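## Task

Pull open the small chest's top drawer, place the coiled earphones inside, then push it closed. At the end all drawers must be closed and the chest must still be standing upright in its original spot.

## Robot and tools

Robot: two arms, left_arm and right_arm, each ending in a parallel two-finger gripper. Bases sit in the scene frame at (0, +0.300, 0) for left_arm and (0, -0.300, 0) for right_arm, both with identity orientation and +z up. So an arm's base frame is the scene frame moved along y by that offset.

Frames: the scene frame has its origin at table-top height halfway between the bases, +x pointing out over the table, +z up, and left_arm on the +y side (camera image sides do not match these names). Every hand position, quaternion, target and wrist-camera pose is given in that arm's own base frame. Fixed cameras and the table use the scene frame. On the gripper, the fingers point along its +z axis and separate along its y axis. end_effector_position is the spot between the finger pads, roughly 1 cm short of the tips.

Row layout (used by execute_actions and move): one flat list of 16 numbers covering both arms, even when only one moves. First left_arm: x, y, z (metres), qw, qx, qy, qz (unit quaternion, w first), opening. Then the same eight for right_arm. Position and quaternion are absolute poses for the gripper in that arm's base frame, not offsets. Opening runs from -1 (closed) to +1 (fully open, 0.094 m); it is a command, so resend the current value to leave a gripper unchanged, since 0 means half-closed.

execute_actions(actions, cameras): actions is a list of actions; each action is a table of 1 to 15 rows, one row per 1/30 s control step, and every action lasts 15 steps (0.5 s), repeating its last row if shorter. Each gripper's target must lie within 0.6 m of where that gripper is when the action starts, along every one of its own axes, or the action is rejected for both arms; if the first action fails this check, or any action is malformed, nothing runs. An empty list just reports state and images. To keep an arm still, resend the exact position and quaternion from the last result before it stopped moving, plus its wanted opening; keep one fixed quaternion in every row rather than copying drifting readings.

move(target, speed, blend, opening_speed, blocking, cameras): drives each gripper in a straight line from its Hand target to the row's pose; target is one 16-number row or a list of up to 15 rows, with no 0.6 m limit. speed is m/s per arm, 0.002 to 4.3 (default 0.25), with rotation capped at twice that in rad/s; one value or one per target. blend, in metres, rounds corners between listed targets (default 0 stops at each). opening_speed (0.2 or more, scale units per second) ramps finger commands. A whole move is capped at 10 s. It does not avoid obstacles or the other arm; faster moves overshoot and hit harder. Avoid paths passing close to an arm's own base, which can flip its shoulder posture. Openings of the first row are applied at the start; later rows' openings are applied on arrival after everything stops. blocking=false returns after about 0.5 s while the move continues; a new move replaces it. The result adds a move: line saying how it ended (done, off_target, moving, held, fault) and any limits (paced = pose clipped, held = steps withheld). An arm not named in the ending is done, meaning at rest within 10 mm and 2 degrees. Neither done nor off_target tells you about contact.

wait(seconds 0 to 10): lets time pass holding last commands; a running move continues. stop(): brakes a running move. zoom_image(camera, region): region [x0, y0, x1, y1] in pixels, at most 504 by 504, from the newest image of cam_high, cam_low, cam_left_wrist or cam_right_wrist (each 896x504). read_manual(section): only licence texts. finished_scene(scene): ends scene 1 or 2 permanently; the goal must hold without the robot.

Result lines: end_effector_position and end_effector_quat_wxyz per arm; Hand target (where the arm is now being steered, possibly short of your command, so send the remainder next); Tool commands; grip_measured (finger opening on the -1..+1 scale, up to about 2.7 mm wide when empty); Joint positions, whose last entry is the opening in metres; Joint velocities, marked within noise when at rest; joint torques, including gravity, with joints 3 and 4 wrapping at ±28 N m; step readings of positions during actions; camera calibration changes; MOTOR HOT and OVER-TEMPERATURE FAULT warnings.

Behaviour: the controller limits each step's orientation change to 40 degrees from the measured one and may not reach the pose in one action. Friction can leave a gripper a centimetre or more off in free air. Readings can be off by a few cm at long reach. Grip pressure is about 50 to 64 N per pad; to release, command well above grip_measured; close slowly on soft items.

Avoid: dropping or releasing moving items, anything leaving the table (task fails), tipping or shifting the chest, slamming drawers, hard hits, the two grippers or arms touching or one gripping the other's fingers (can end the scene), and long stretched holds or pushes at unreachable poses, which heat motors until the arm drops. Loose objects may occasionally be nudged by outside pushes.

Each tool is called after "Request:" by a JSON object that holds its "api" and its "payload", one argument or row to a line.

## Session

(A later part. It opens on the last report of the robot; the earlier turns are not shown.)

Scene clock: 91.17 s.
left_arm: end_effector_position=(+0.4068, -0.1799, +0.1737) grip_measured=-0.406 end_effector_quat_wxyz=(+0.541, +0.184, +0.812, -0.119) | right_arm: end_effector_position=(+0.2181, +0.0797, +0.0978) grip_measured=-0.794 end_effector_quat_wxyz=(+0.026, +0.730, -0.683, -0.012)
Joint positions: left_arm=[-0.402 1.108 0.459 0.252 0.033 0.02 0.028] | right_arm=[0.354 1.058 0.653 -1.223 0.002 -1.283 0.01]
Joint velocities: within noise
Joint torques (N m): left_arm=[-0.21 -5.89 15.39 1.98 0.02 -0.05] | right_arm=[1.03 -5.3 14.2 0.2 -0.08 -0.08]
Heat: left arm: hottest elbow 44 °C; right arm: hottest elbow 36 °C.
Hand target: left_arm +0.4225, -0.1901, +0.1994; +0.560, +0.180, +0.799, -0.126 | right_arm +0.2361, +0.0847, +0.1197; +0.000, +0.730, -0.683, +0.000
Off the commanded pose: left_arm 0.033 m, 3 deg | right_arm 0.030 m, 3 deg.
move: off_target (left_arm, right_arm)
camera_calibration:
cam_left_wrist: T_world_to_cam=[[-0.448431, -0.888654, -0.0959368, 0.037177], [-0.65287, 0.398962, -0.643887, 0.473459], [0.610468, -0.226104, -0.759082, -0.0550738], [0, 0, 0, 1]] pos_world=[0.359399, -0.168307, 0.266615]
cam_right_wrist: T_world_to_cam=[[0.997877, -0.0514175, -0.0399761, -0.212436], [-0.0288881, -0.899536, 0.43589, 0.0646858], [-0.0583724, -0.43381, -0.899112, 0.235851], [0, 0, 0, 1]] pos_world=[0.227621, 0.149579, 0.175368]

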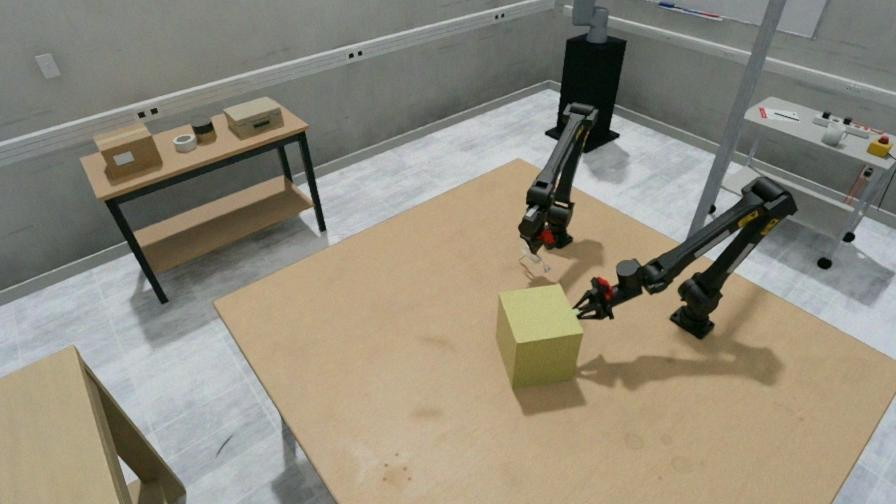

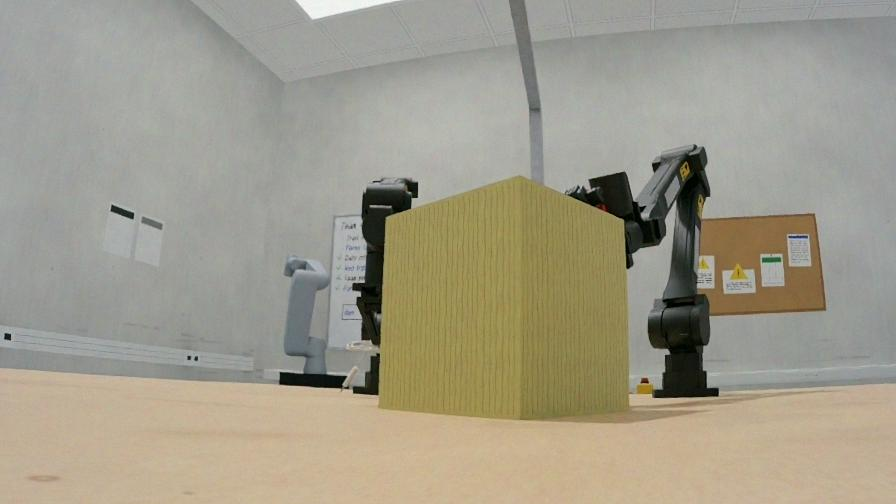

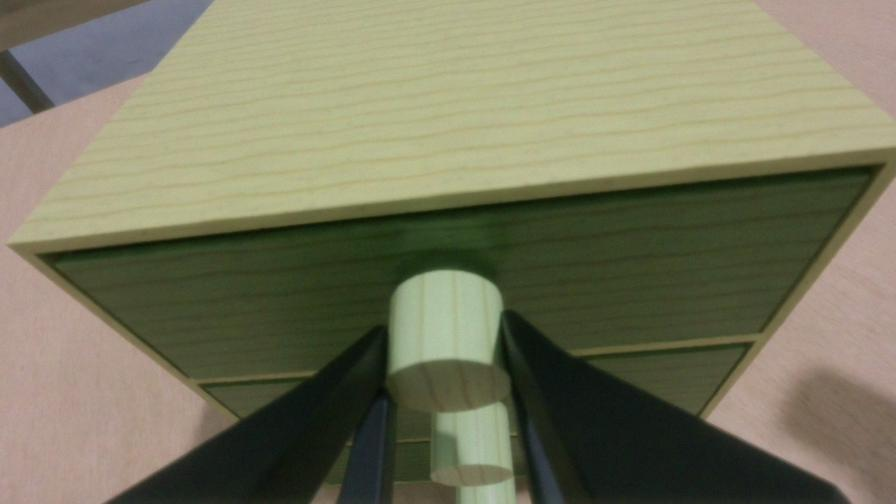

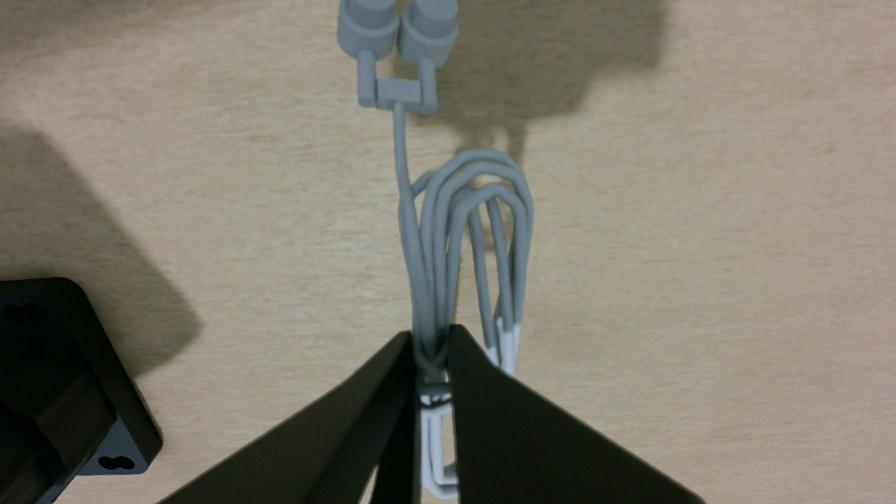

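Request:
{"api": "move", "payload": {
  "target": [
    [0.307,-0.1355,0.188,0.5595,0.1801,0.7991,-0.1261,-0.5,0.27,0.14,0.34,0,-0.65,0.76,0,-0.8]
  ],
  "speed": 0.09
}}

Scene clock: 102.07 s.
left_arm: end_effector_position=(+0.3067, -0.1314, +0.1745) grip_measured=-0.408 end_effector_quat_wxyz=(+0.547, +0.176, +0.810, -0.116) | right_arm: end_effector_position=(+0.2656, +0.1343, +0.3143) grip_measured=-0.794 end_effector_quat_wxyz=(+0.020, -0.651, +0.759, -0.005)
Joint positions: left_arm=[-0.386 0.601 0.243 -0.027 0.034 0.02 0.028] | right_arm=[0.47 1.1 1.26 -1.69 0.001 -0.948 0.01]
Joint velocities: within noise
Joint torques (N m): left_arm=[0.21 -2.96 12.55 2.13 0.93 0.05] | right_arm=[2.26 -6.12 15.25 0.39 -0.04 0.1]
Heat: left arm: hottest elbow 44 °C; right arm: hottest elbow 38 °C.
Hand target: left_arm +0.3071, -0.1354, +0.1880; +0.560, +0.180, +0.799, -0.126 | right_arm +0.2693, +0.1395, +0.3387; +0.047, -0.649, +0.759, -0.011
Off the commanded pose: left_arm 0.014 m, 2 deg | right_arm 0.027 m, 2 deg.
joint sent to its limit (right arm) — joint 4 (wrist pitch), lower limit. The joint targets are off in orientation, not in position.
move: off_target (left_arm, right_arm)
camera_calibration:
cam_left_wrist: T_world_to_cam=[[-0.433359, -0.896064, -0.0962792, 0.0299626], [-0.652068, 0.385501, -0.652837, 0.388925], [0.622099, -0.220132, -0.751355, 0.0134719], [0, 0, 0, 1]] pos_world=[0.258209, -0.120117, 0.266911]
cam_right_wrist: T_world_to_cam=[[0.962668, -0.267312, 0.0425896, -0.236053], [-0.262442, -0.883202, 0.388687, 0.0954799], [-0.0662856, -0.385354, -0.920385, 0.459159], [0, 0, 0, 1]] pos_world=[0.282735, 0.198167, 0.395545]

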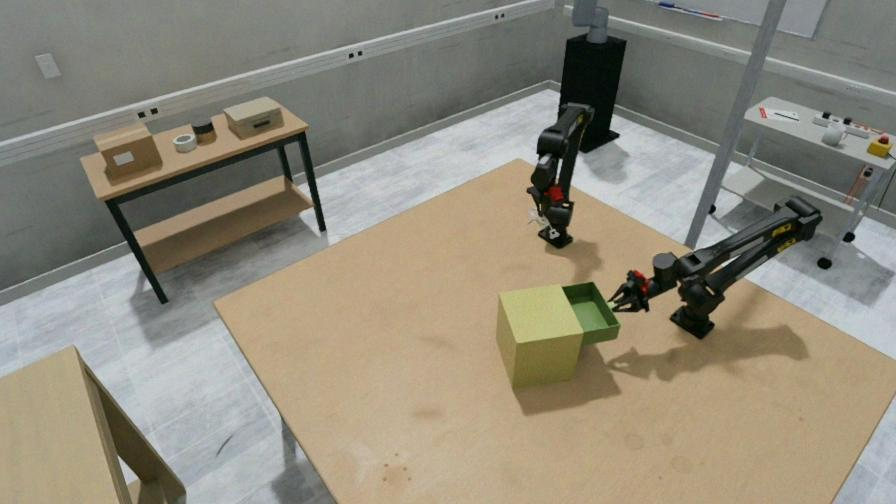

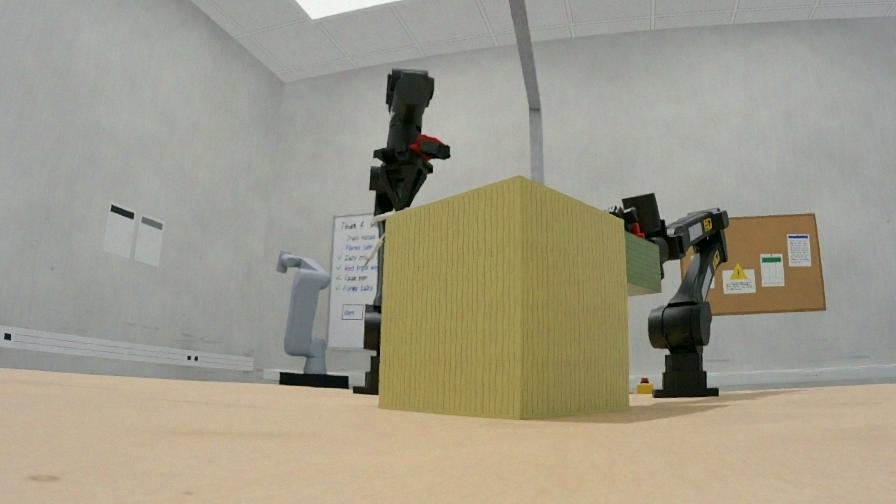

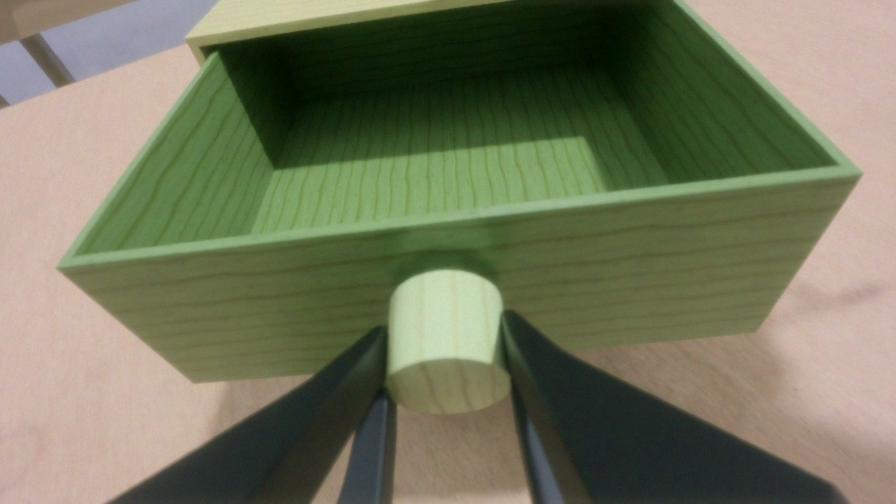

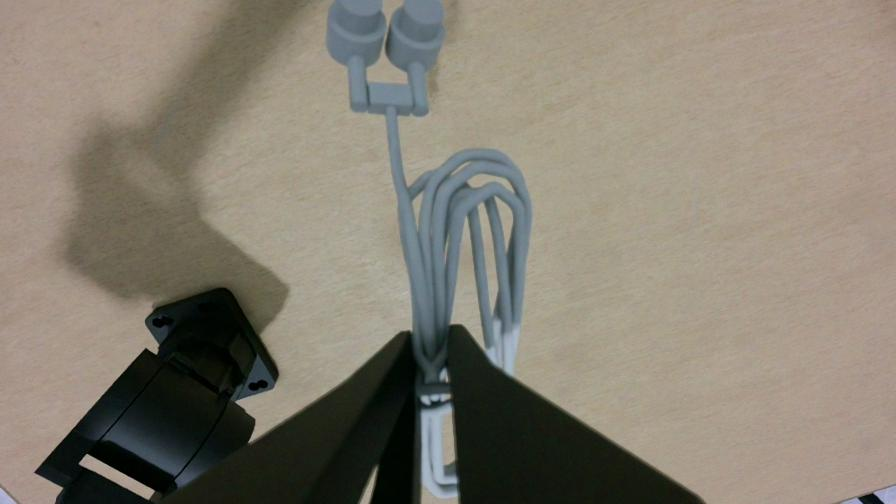

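Request:
{"api": "move", "payload": {
  "target": [
    [0.307,-0.1355,0.188,0.5595,0.1801,0.7991,-0.1261,-0.5,0.370,0.438,0.325,0,-0.342,0.9397,0,-0.8]
  ],
  "speed": 0.18
}}

Scene clock: 109.07 s.
left_arm: end_effector_position=(+0.3066, -0.1314, +0.1744) grip_measured=-0.408 end_effector_quat_wxyz=(+0.547, +0.177, +0.810, -0.116) | right_arm: end_effector_position=(+0.3660, +0.4286, +0.3015) grip_measured=-0.796 end_effector_quat_wxyz=(+0.021, -0.346, +0.938, +0.011)
Joint positions: left_arm=[-0.386 0.601 0.243 -0.028 0.035 0.02 0.028] | right_arm=[0.866 1.804 1.972 -1.691 0.003 0.16 0.01]
Joint velocities: within noise
Joint torques (N m): left_arm=[0.32 -3.02 12.57 2.14 0.93 0.05] | right_arm=[1.96 -14.62 15.6 0.46 -0.03 0.1]
Heat: left arm: hottest elbow 44 °C; right arm: hottest elbow 41 °C.
Hand target: left_arm +0.3071, -0.1354, +0.1879; +0.560, +0.180, +0.799, -0.126 | right_arm +0.3690, +0.4368, +0.3243; +0.042, -0.342, +0.938, +0.024
Off the commanded pose: left_arm 0.014 m, 2 deg | right_arm 0.026 m, 3 deg.
joint sent to its limit (right arm) — joint 4 (wrist pitch), lower limit. The joint targets are off in orientation, not in position.
move: off_target (left_arm, right_arm)
camera_calibration:
cam_left_wrist: T_world_to_cam=[[-0.433755, -0.895898, -0.0960419, 0.0299684], [-0.652168, 0.385712, -0.652613, 0.388785], [0.621719, -0.220438, -0.75158, 0.0135806], [0, 0, 0, 1]] pos_world=[0.258109, -0.120117, 0.266811]
cam_right_wrist: T_world_to_cam=[[0.555043, -0.831821, 0.00131981, 0.15019], [-0.77264, -0.514965, 0.371266, 0.420864], [-0.308147, -0.207088, -0.928526, 0.582043], [0, 0, 0, 1]] pos_world=[0.421169, 0.462196, 0.383991]

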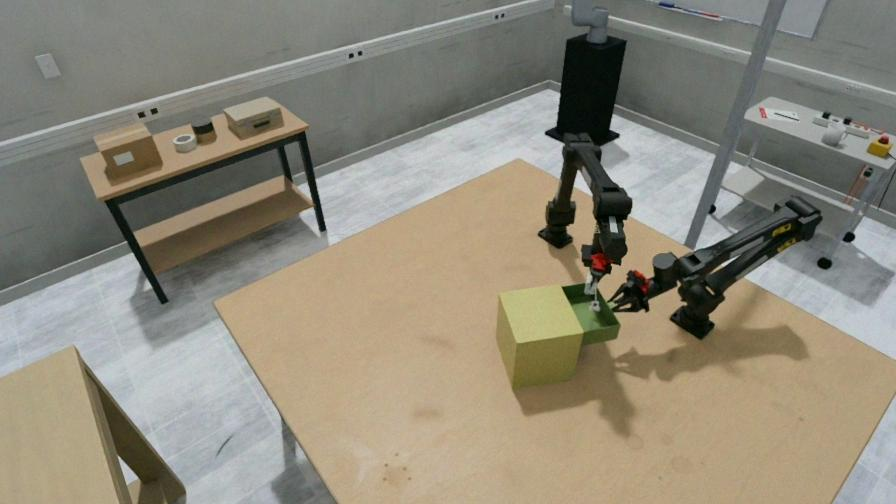

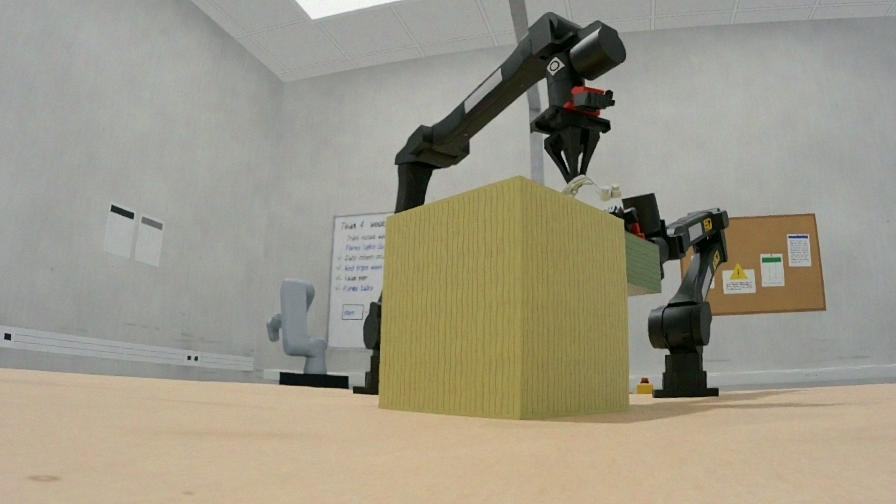

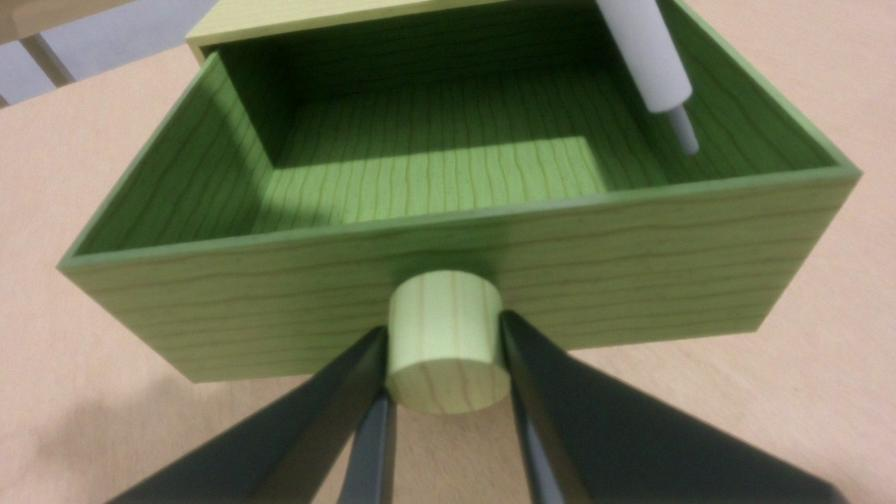

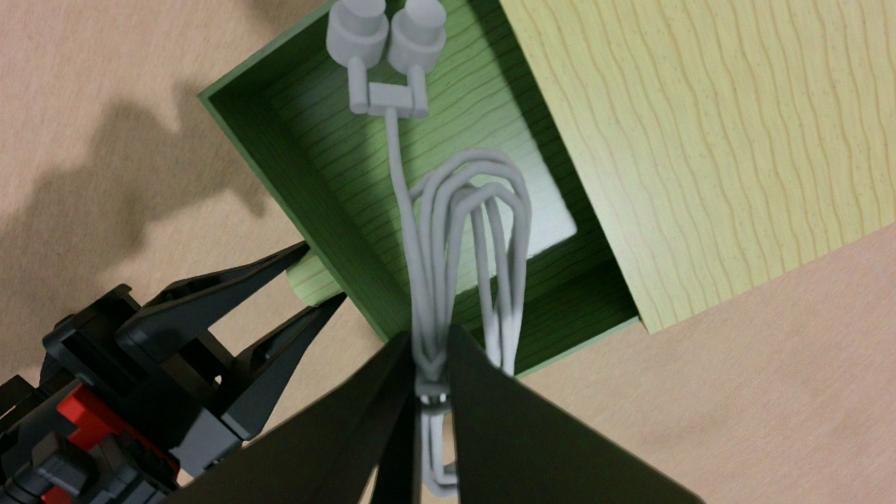

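Request:
{"api": "zoom_image", "payload": {
  "camera": "cam_high",
  "region": [520, 230, 660, 360]
}}

Scaled by 3.600 from the camera's 896x504 image, which has a finer 1280x720 frame.

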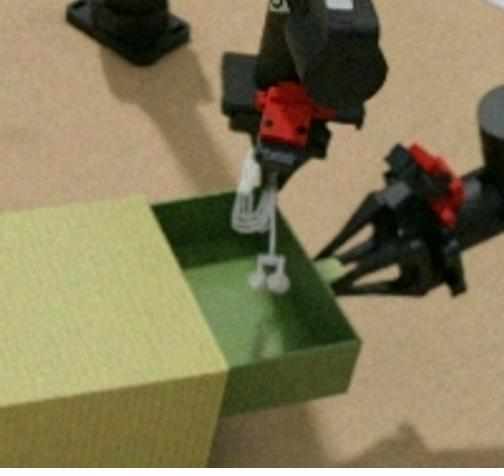

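Request:
{"api": "move", "payload": {
  "target": [
    [0.307,-0.1355,0.188,0.5595,0.1801,0.7991,-0.1261,-0.5,0.373,0.434,0.32,0,-0.535,0.8448,0,-0.8]
  ],
  "speed": 0.15
}}

Scene clock: 123.70 s.
left_arm: end_effector_position=(+0.3066, -0.1314, +0.1744) grip_measured=-0.408 end_effector_quat_wxyz=(+0.547, +0.177, +0.810, -0.116) | right_arm: end_effector_position=(+0.3654, +0.4291, +0.3015) grip_measured=-0.800 end_effector_quat_wxyz=(+0.022, -0.531, +0.847, +0.008)
Joint positions: left_arm=[-0.386 0.601 0.243 -0.028 0.035 0.02 0.028] | right_arm=[0.866 1.804 1.972 -1.691 -0.002 -0.255 0.009]
Joint velocities: within noise
Joint torques (N m): left_arm=[0.26 -3.14 12.53 2.09 0.92 0.02] | right_arm=[1.26 -14.27 14.82 0.46 0.08 -0.11]
Heat: left arm: hottest elbow 45 °C; right arm: hottest elbow 44 °C.
Hand target: left_arm +0.3071, -0.1354, +0.1879; +0.560, +0.180, +0.799, -0.126 | right_arm +0.3723, +0.4331, +0.3193; +0.041, -0.534, +0.844, +0.013
Off the commanded pose: left_arm 0.014 m, 2 deg | right_arm 0.021 m, 3 deg.
joint sent to its limit (right arm) — joint 4 (wrist pitch), lower limit. The joint targets are off in orientation, not in position.
move: off_target (left_arm, right_arm)
camera_calibration:
cam_left_wrist: T_world_to_cam=[[-0.433755, -0.895898, -0.0960419, 0.0299684], [-0.652168, 0.385712, -0.652613, 0.388785], [0.621719, -0.220438, -0.75158, 0.0135806], [0, 0, 0, 1]] pos_world=[0.258109, -0.120117, 0.266811]
cam_right_wrist: T_world_to_cam=[[0.843087, -0.537528, 0.0163414, -0.0851599], [-0.504472, -0.779982, 0.370319, 0.436722], [-0.186311, -0.320455, -0.928761, 0.586174], [0, 0, 0, 1]] pos_world=[0.401322, 0.482702, 0.384081]

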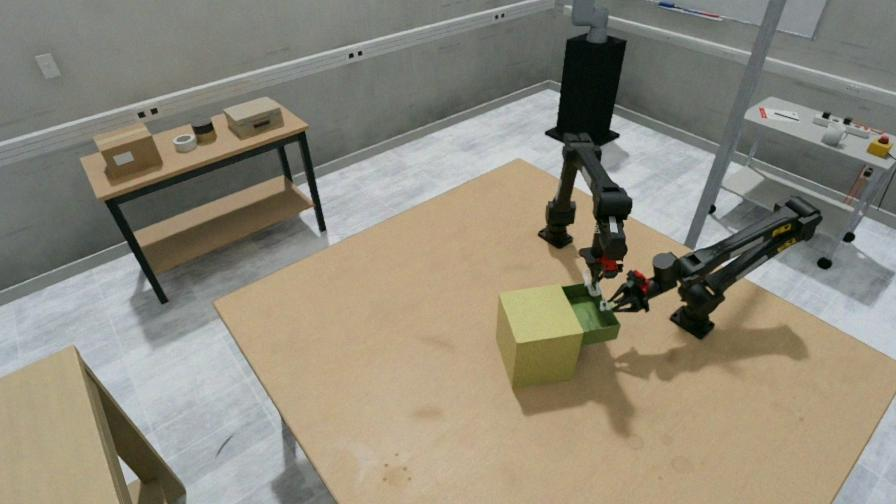

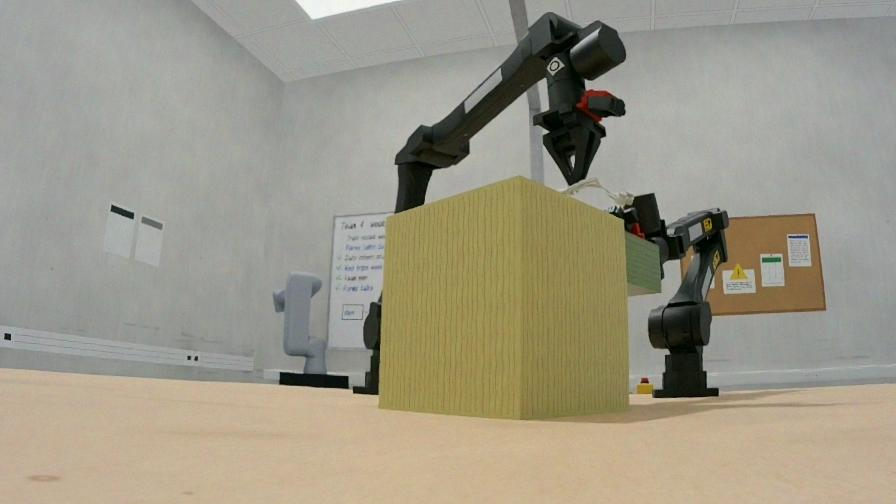

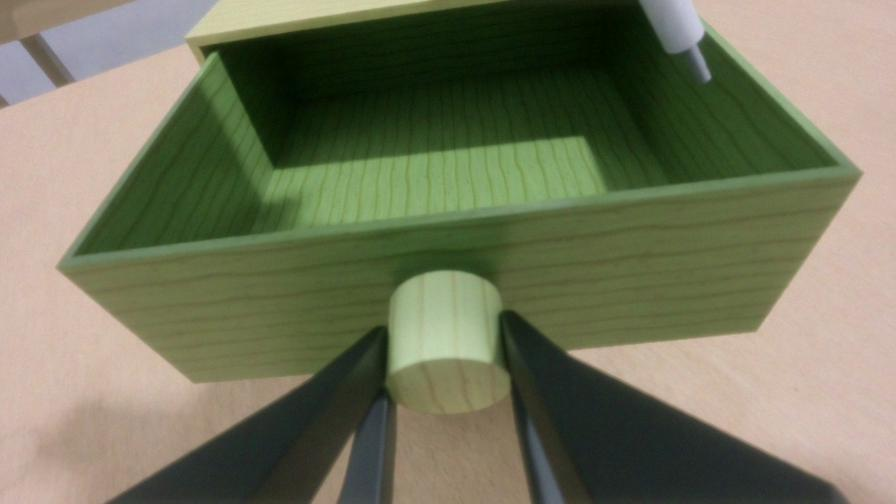

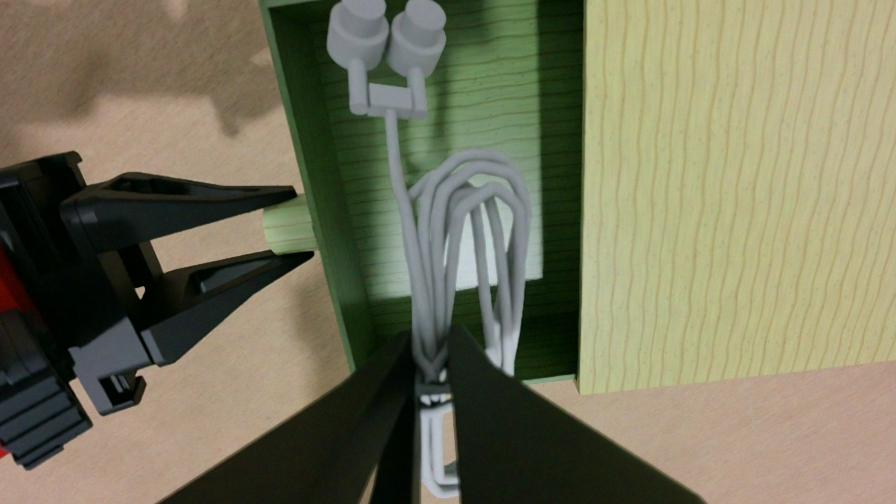

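Request:
{"api": "move", "payload": {
  "target": [
    [0.307,-0.1355,0.188,0.5595,0.1801,0.7991,-0.1261,-0.5,0.375,0.429,0.235,0,-0.535,0.8448,0,-0.8]
  ],
  "speed": 0.12,
  "cameras": ["cam_high","cam_left_wrist","cam_right_wrist"]
}}

Scene clock: 128.83 s.
left_arm: end_effector_position=(+0.3066, -0.1314, +0.1744) grip_measured=-0.408 end_effector_quat_wxyz=(+0.547, +0.177, +0.810, -0.116) | right_arm: end_effector_position=(+0.3677, +0.4289, +0.2338) grip_measured=-0.795 end_effector_quat_wxyz=(-0.008, -0.534, +0.845, -0.002)
Joint positions: left_arm=[-0.386 0.601 0.243 -0.028 0.035 0.02 0.028] | right_arm=[0.862 1.837 1.842 -1.592 -0.002 -0.264 0.01]
Joint velocities: within noise
Joint torques (N m): left_arm=[0.5 -3.02 12.55 2.07 0.95 0.02] | right_arm=[0.91 -15.09 10.58 1.31 0.1 -0.1]
Heat: left arm: hottest elbow 45 °C; right arm: hottest elbow 45 °C.
Hand target: left_arm +0.3071, -0.1354, +0.1879; +0.560, +0.180, +0.799, -0.126 | right_arm +0.3749, +0.4289, +0.2350; +0.000, -0.535, +0.845, +0.000
Off the commanded pose: left_arm 0.014 m, 2 deg | right_arm 0.007 m, 1 deg.
move: off_target (left_arm)
camera_calibration:
cam_left_wrist: T_world_to_cam=[[-0.433755, -0.895898, -0.0960419, 0.0299684], [-0.652168, 0.385712, -0.652613, 0.388785], [0.621719, -0.220438, -0.75158, 0.0135806], [0, 0, 0, 1]] pos_world=[0.258109, -0.120117, 0.266811]
cam_right_wrist: T_world_to_cam=[[0.846675, -0.53206, 0.00735413, -0.0877386], [-0.483319, -0.763185, 0.428895, 0.433989], [-0.222585, -0.366689, -0.903324, 0.550884], [0, 0, 0, 1]] pos_world=[0.40666, 0.486535, 0.312137]
Images, in order (width x height): cam_high 896x504, cam_left_wrist 896x504, cam_right_wrist 896x504.

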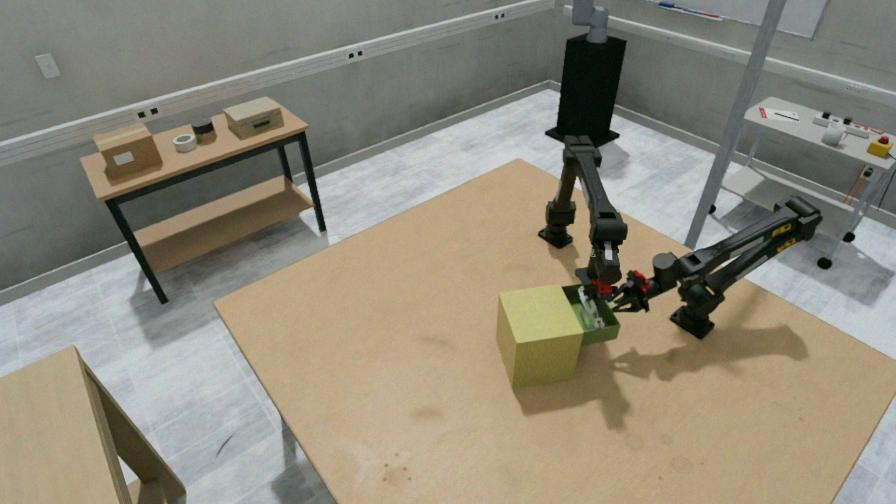

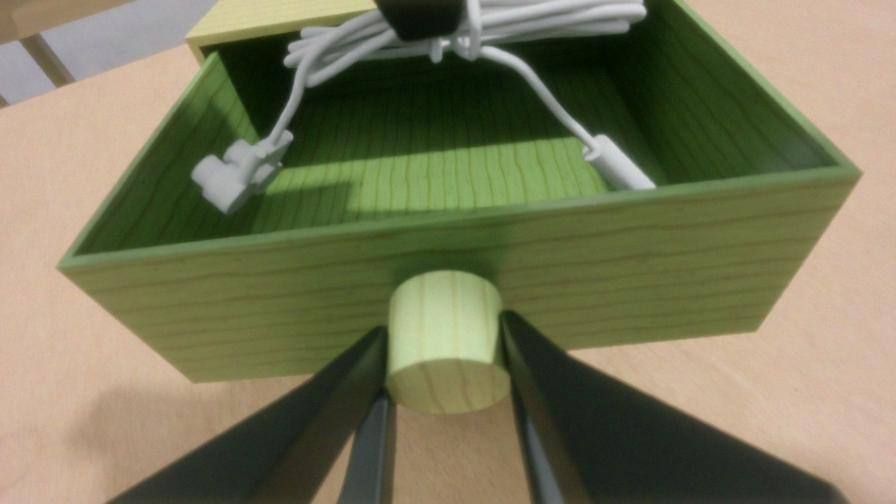

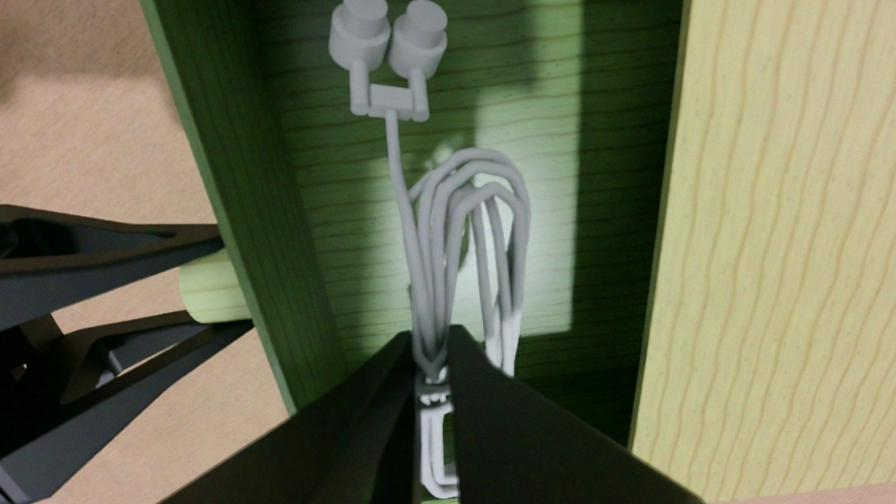

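Request:
{"api": "move", "payload": {
  "target": [
    [0.307,-0.1355,0.188,0.5595,0.1801,0.7991,-0.1261,-0.5,0.374,0.429,0.166,0,-0.535,0.8448,0,-0.8]
  ],
  "speed": 0.1,
  "cameras": ["cam_high","cam_left_wrist","cam_right_wrist"]
}}

Scene clock: 131.13 s.
left_arm: end_effector_position=(+0.3066, -0.1314, +0.1744) grip_measured=-0.408 end_effector_quat_wxyz=(+0.547, +0.177, +0.810, -0.116) | right_arm: end_effector_position=(+0.3680, +0.4292, +0.1691) grip_measured=-0.793 end_effector_quat_wxyz=(-0.003, -0.534, +0.845, +0.000)
Joint positions: left_arm=[-0.386 0.601 0.243 -0.028 0.035 0.02 0.028] | right_arm=[0.862 1.845 1.683 -1.414 -0.002 -0.265 0.01]
Joint velocities: within noise
Joint torques (N m): left_arm=[0.15 -2.96 12.57 2.13 0.94 0.02] | right_arm=[1.03 -14.45 10.11 1.22 0.1 -0.09]
Heat: left arm: hottest elbow 45 °C; right arm: hottest elbow 44 °C.
Hand target: left_arm +0.3071, -0.1354, +0.1879; +0.560, +0.180, +0.799, -0.126 | right_arm +0.3739, +0.4289, +0.1660; +0.000, -0.535, +0.845, +0.000
Off the commanded pose: left_arm 0.014 m, 2 deg | right_arm 0.007 m, 0 deg.
move: off_target (left_arm)
camera_calibration:
cam_left_wrist: T_world_to_cam=[[-0.433755, -0.895898, -0.0960419, 0.0299684], [-0.652168, 0.385712, -0.652613, 0.388785], [0.621719, -0.220438, -0.75158, 0.0135806], [0, 0, 0, 1]] pos_world=[0.258109, -0.120117, 0.266811]
cam_right_wrist: T_world_to_cam=[[0.846987, -0.531538, 0.00898292, -0.0879067], [-0.485855, -0.767113, 0.418908, 0.466569], [-0.215774, -0.359174, -0.907984, 0.487678], [0, 0, 0, 1]] pos_world=[0.406369, 0.486346, 0.248144]
Images, in order (width x height): cam_high 896x504, cam_left_wrist 896x504, cam_right_wrist 896x504.

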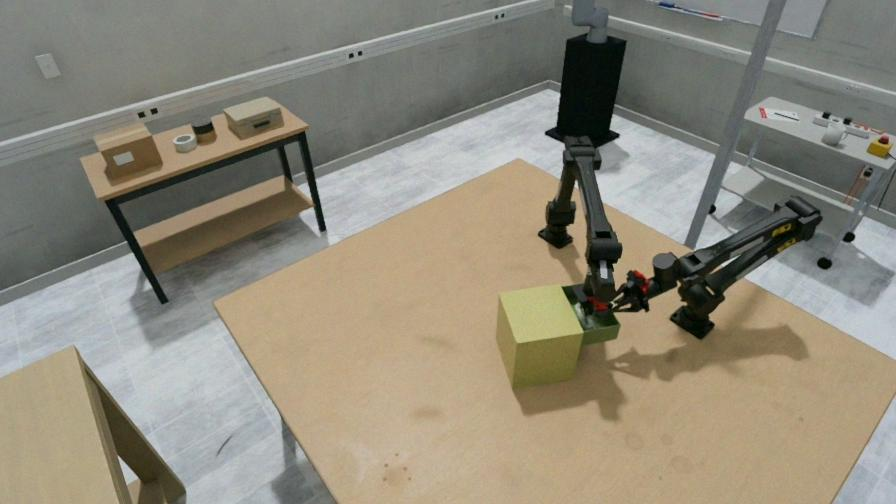

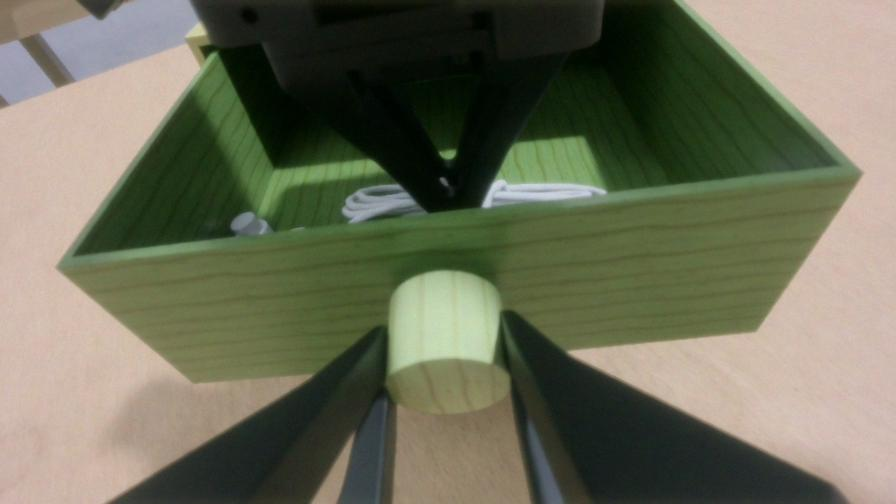

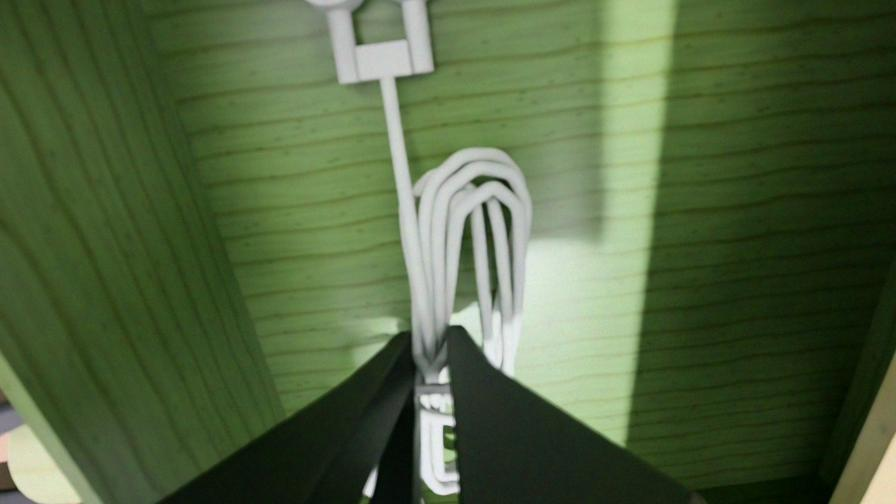

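Request:
{"api": "move", "payload": {
  "target": [
    [0.307,-0.1355,0.188,0.5595,0.1801,0.7991,-0.1261,-0.5,0.374,0.429,0.157,0,-0.535,0.8448,0,-0.8],
    [0.307,-0.1355,0.188,0.5595,0.1801,0.7991,-0.1261,-0.5,0.374,0.429,0.157,0,-0.535,0.8448,0,-0.25]
  ],
  "speed": 0.07,
  "opening_speed": 0.4,
  "cameras": ["cam_left_wrist","cam_right_wrist"]
}}

Scene clock: 135.00 s.
left_arm: end_effector_position=(+0.3066, -0.1315, +0.1744) grip_measured=-0.408 end_effector_quat_wxyz=(+0.546, +0.177, +0.810, -0.116) | right_arm: end_effector_position=(+0.3684, +0.4298, +0.1635) grip_measured=-0.252 end_effector_quat_wxyz=(+0.000, -0.534, +0.845, +0.001)
Joint positions: left_arm=[-0.386 0.601 0.243 -0.028 0.035 0.02 0.028] | right_arm=[0.862 1.845 1.668 -1.393 -0.002 -0.265 0.035]
Joint velocities: within noise
Joint torques (N m): left_arm=[0.44 -3.02 12.57 2.17 0.91 0.03] | right_arm=[0.91 -14.21 9.87 1.24 0.08 -0.09]
Heat: left arm: hottest elbow 45 °C; right arm: hottest elbow 44 °C.
Hand target: left_arm +0.3070, -0.1355, +0.1879; +0.559, +0.180, +0.799, -0.126 | right_arm +0.3739, +0.4289, +0.1571; +0.000, -0.535, +0.845, +0.000
Off the commanded pose: left_arm 0.014 m, 2 deg | right_arm 0.009 m, 0 deg.
move: off_target (left_arm)
camera_calibration:
cam_left_wrist: T_world_to_cam=[[-0.434036, -0.895777, -0.095895, 0.0299268], [-0.652078, 0.385822, -0.652637, 0.388821], [0.621616, -0.220737, -0.751577, 0.0135485], [0, 0, 0, 1]] pos_world=[0.258109, -0.120217, 0.266811]
cam_right_wrist: T_world_to_cam=[[0.846933, -0.531607, 0.00997498, -0.0880796], [-0.487717, -0.769265, 0.412752, 0.472138], [-0.211748, -0.354438, -0.910789, 0.479853], [0, 0, 0, 1]] pos_world=[0.406475, 0.486453, 0.243048]
Images, in order (width x height): cam_left_wrist 896x504, cam_right_wrist 896x504.

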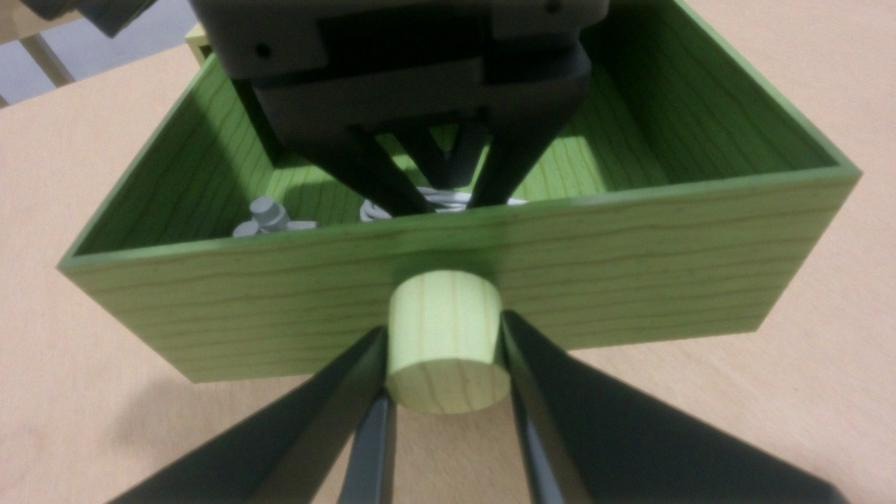

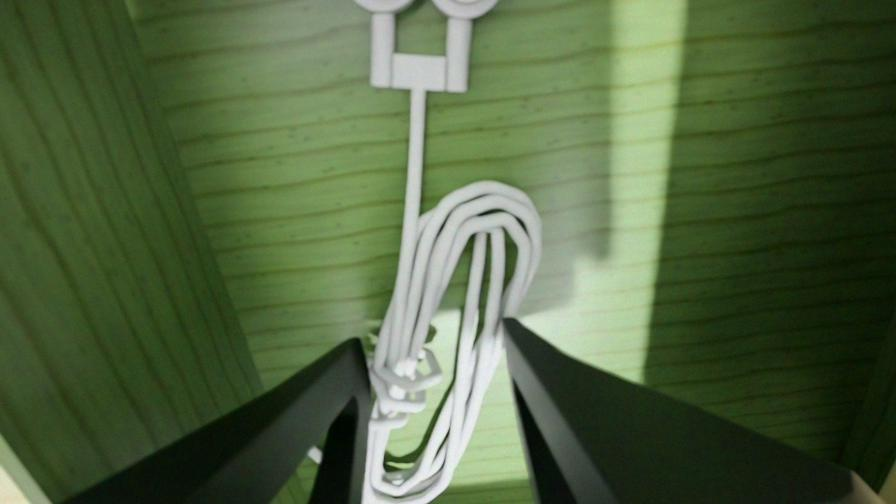

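Request:
{"api": "move", "payload": {
  "target": [
    [0.307,-0.1355,0.188,0.5595,0.1801,0.7991,-0.1261,-0.5,0.376,0.431,0.24,0,-0.535,0.8448,0,0.0],
    [0.307,-0.1355,0.188,0.5595,0.1801,0.7991,-0.1261,-0.5,0.37,0.425,0.33,0,-0.535,0.8448,0,0.0]
  ],
  "speed": [0.06,0.2],
  "opening_speed": 0.6,
  "blend": [0.03,0],
  "cameras": ["cam_high","cam_left_wrist","cam_right_wrist"]
}}

Scene clock: 141.07 s.
left_arm: end_effector_position=(+0.3066, -0.1315, +0.1743) grip_measured=-0.408 end_effector_quat_wxyz=(+0.546, +0.177, +0.810, -0.116) | right_arm: end_effector_position=(+0.3634, +0.4238, +0.3021) grip_measured=-0.001 end_effector_quat_wxyz=(+0.021, -0.534, +0.845, +0.007)
Joint positions: left_arm=[-0.386 0.601 0.243 -0.028 0.035 0.02 0.028] | right_arm=[0.862 1.79 1.954 -1.69 -0.002 -0.265 0.047]
Joint velocities: within noise
Joint torques (N m): left_arm=[0.44 -3.19 12.52 2.14 0.91 0.03] | right_arm=[0.97 -15.38 14.72 0.44 0.07 -0.07]
Heat: left arm: hottest elbow 45 °C; right arm: hottest elbow 44 °C.
Hand target: left_arm +0.3070, -0.1355, +0.1879; +0.559, +0.180, +0.799, -0.126 | right_arm +0.3690, +0.4240, +0.3293; +0.047, -0.534, +0.844, +0.014
Off the commanded pose: left_arm 0.014 m, 2 deg | right_arm 0.029 m, 3 deg.
joint sent to its limit (right arm) — joint 4 (wrist pitch), lower limit. The joint targets are off in orientation, not in position.
move: off_target (left_arm, right_arm)
camera_calibration:
cam_left_wrist: T_world_to_cam=[[-0.434092, -0.895754, -0.0958556, 0.0299335], [-0.652337, 0.385934, -0.652312, 0.388814], [0.621305, -0.220633, -0.751865, 0.0137182], [0, 0, 0, 1]] pos_world=[0.258108, -0.120217, 0.266812]
cam_right_wrist: T_world_to_cam=[[0.846568, -0.532016, 0.0167636, -0.0901262], [-0.498926, -0.782154, 0.373241, 0.429336], [-0.185458, -0.324338, -0.927583, 0.585622], [0, 0, 0, 1]] pos_world=[0.399113, 0.477797, 0.384478]
Images, in order (width x height): cam_high 896x504, cam_left_wrist 896x504, cam_right_wrist 896x504.

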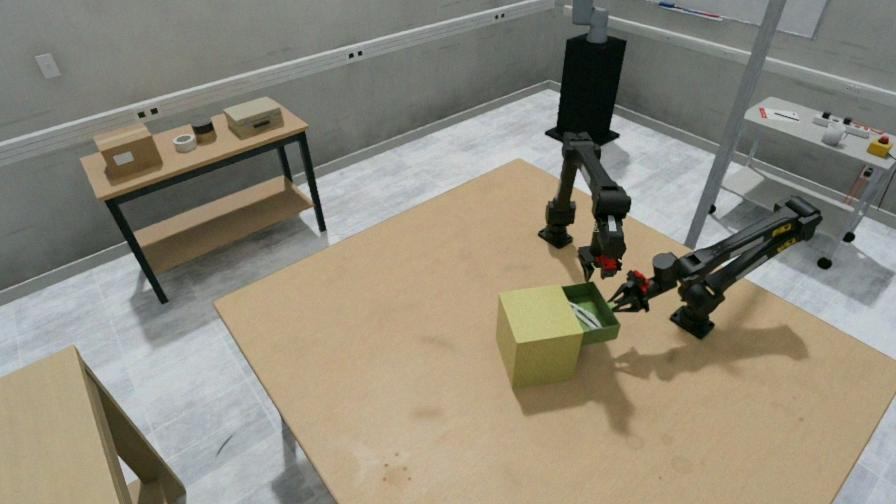

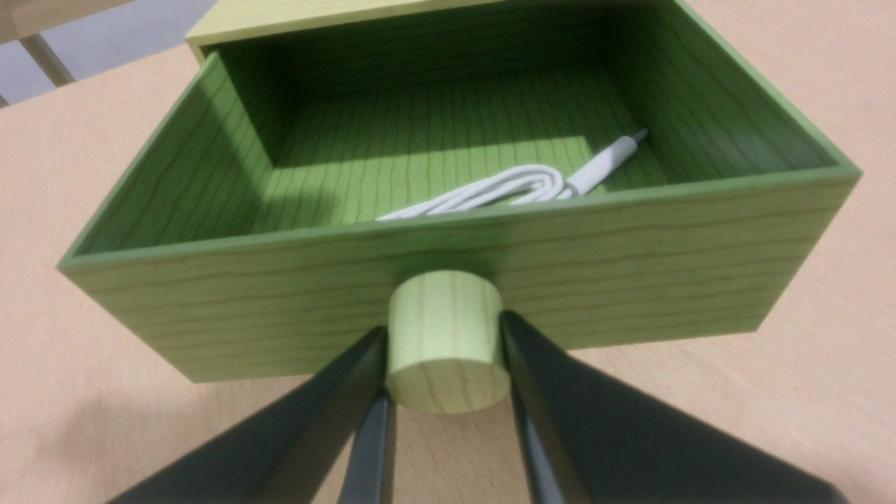

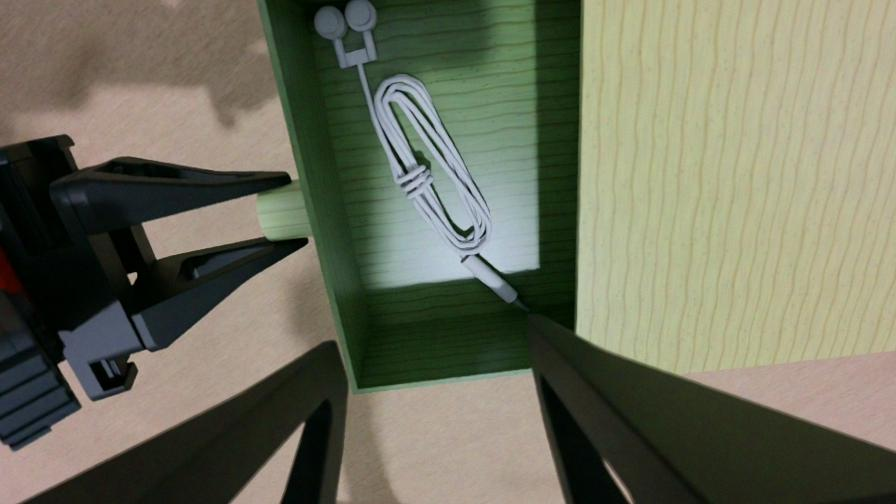

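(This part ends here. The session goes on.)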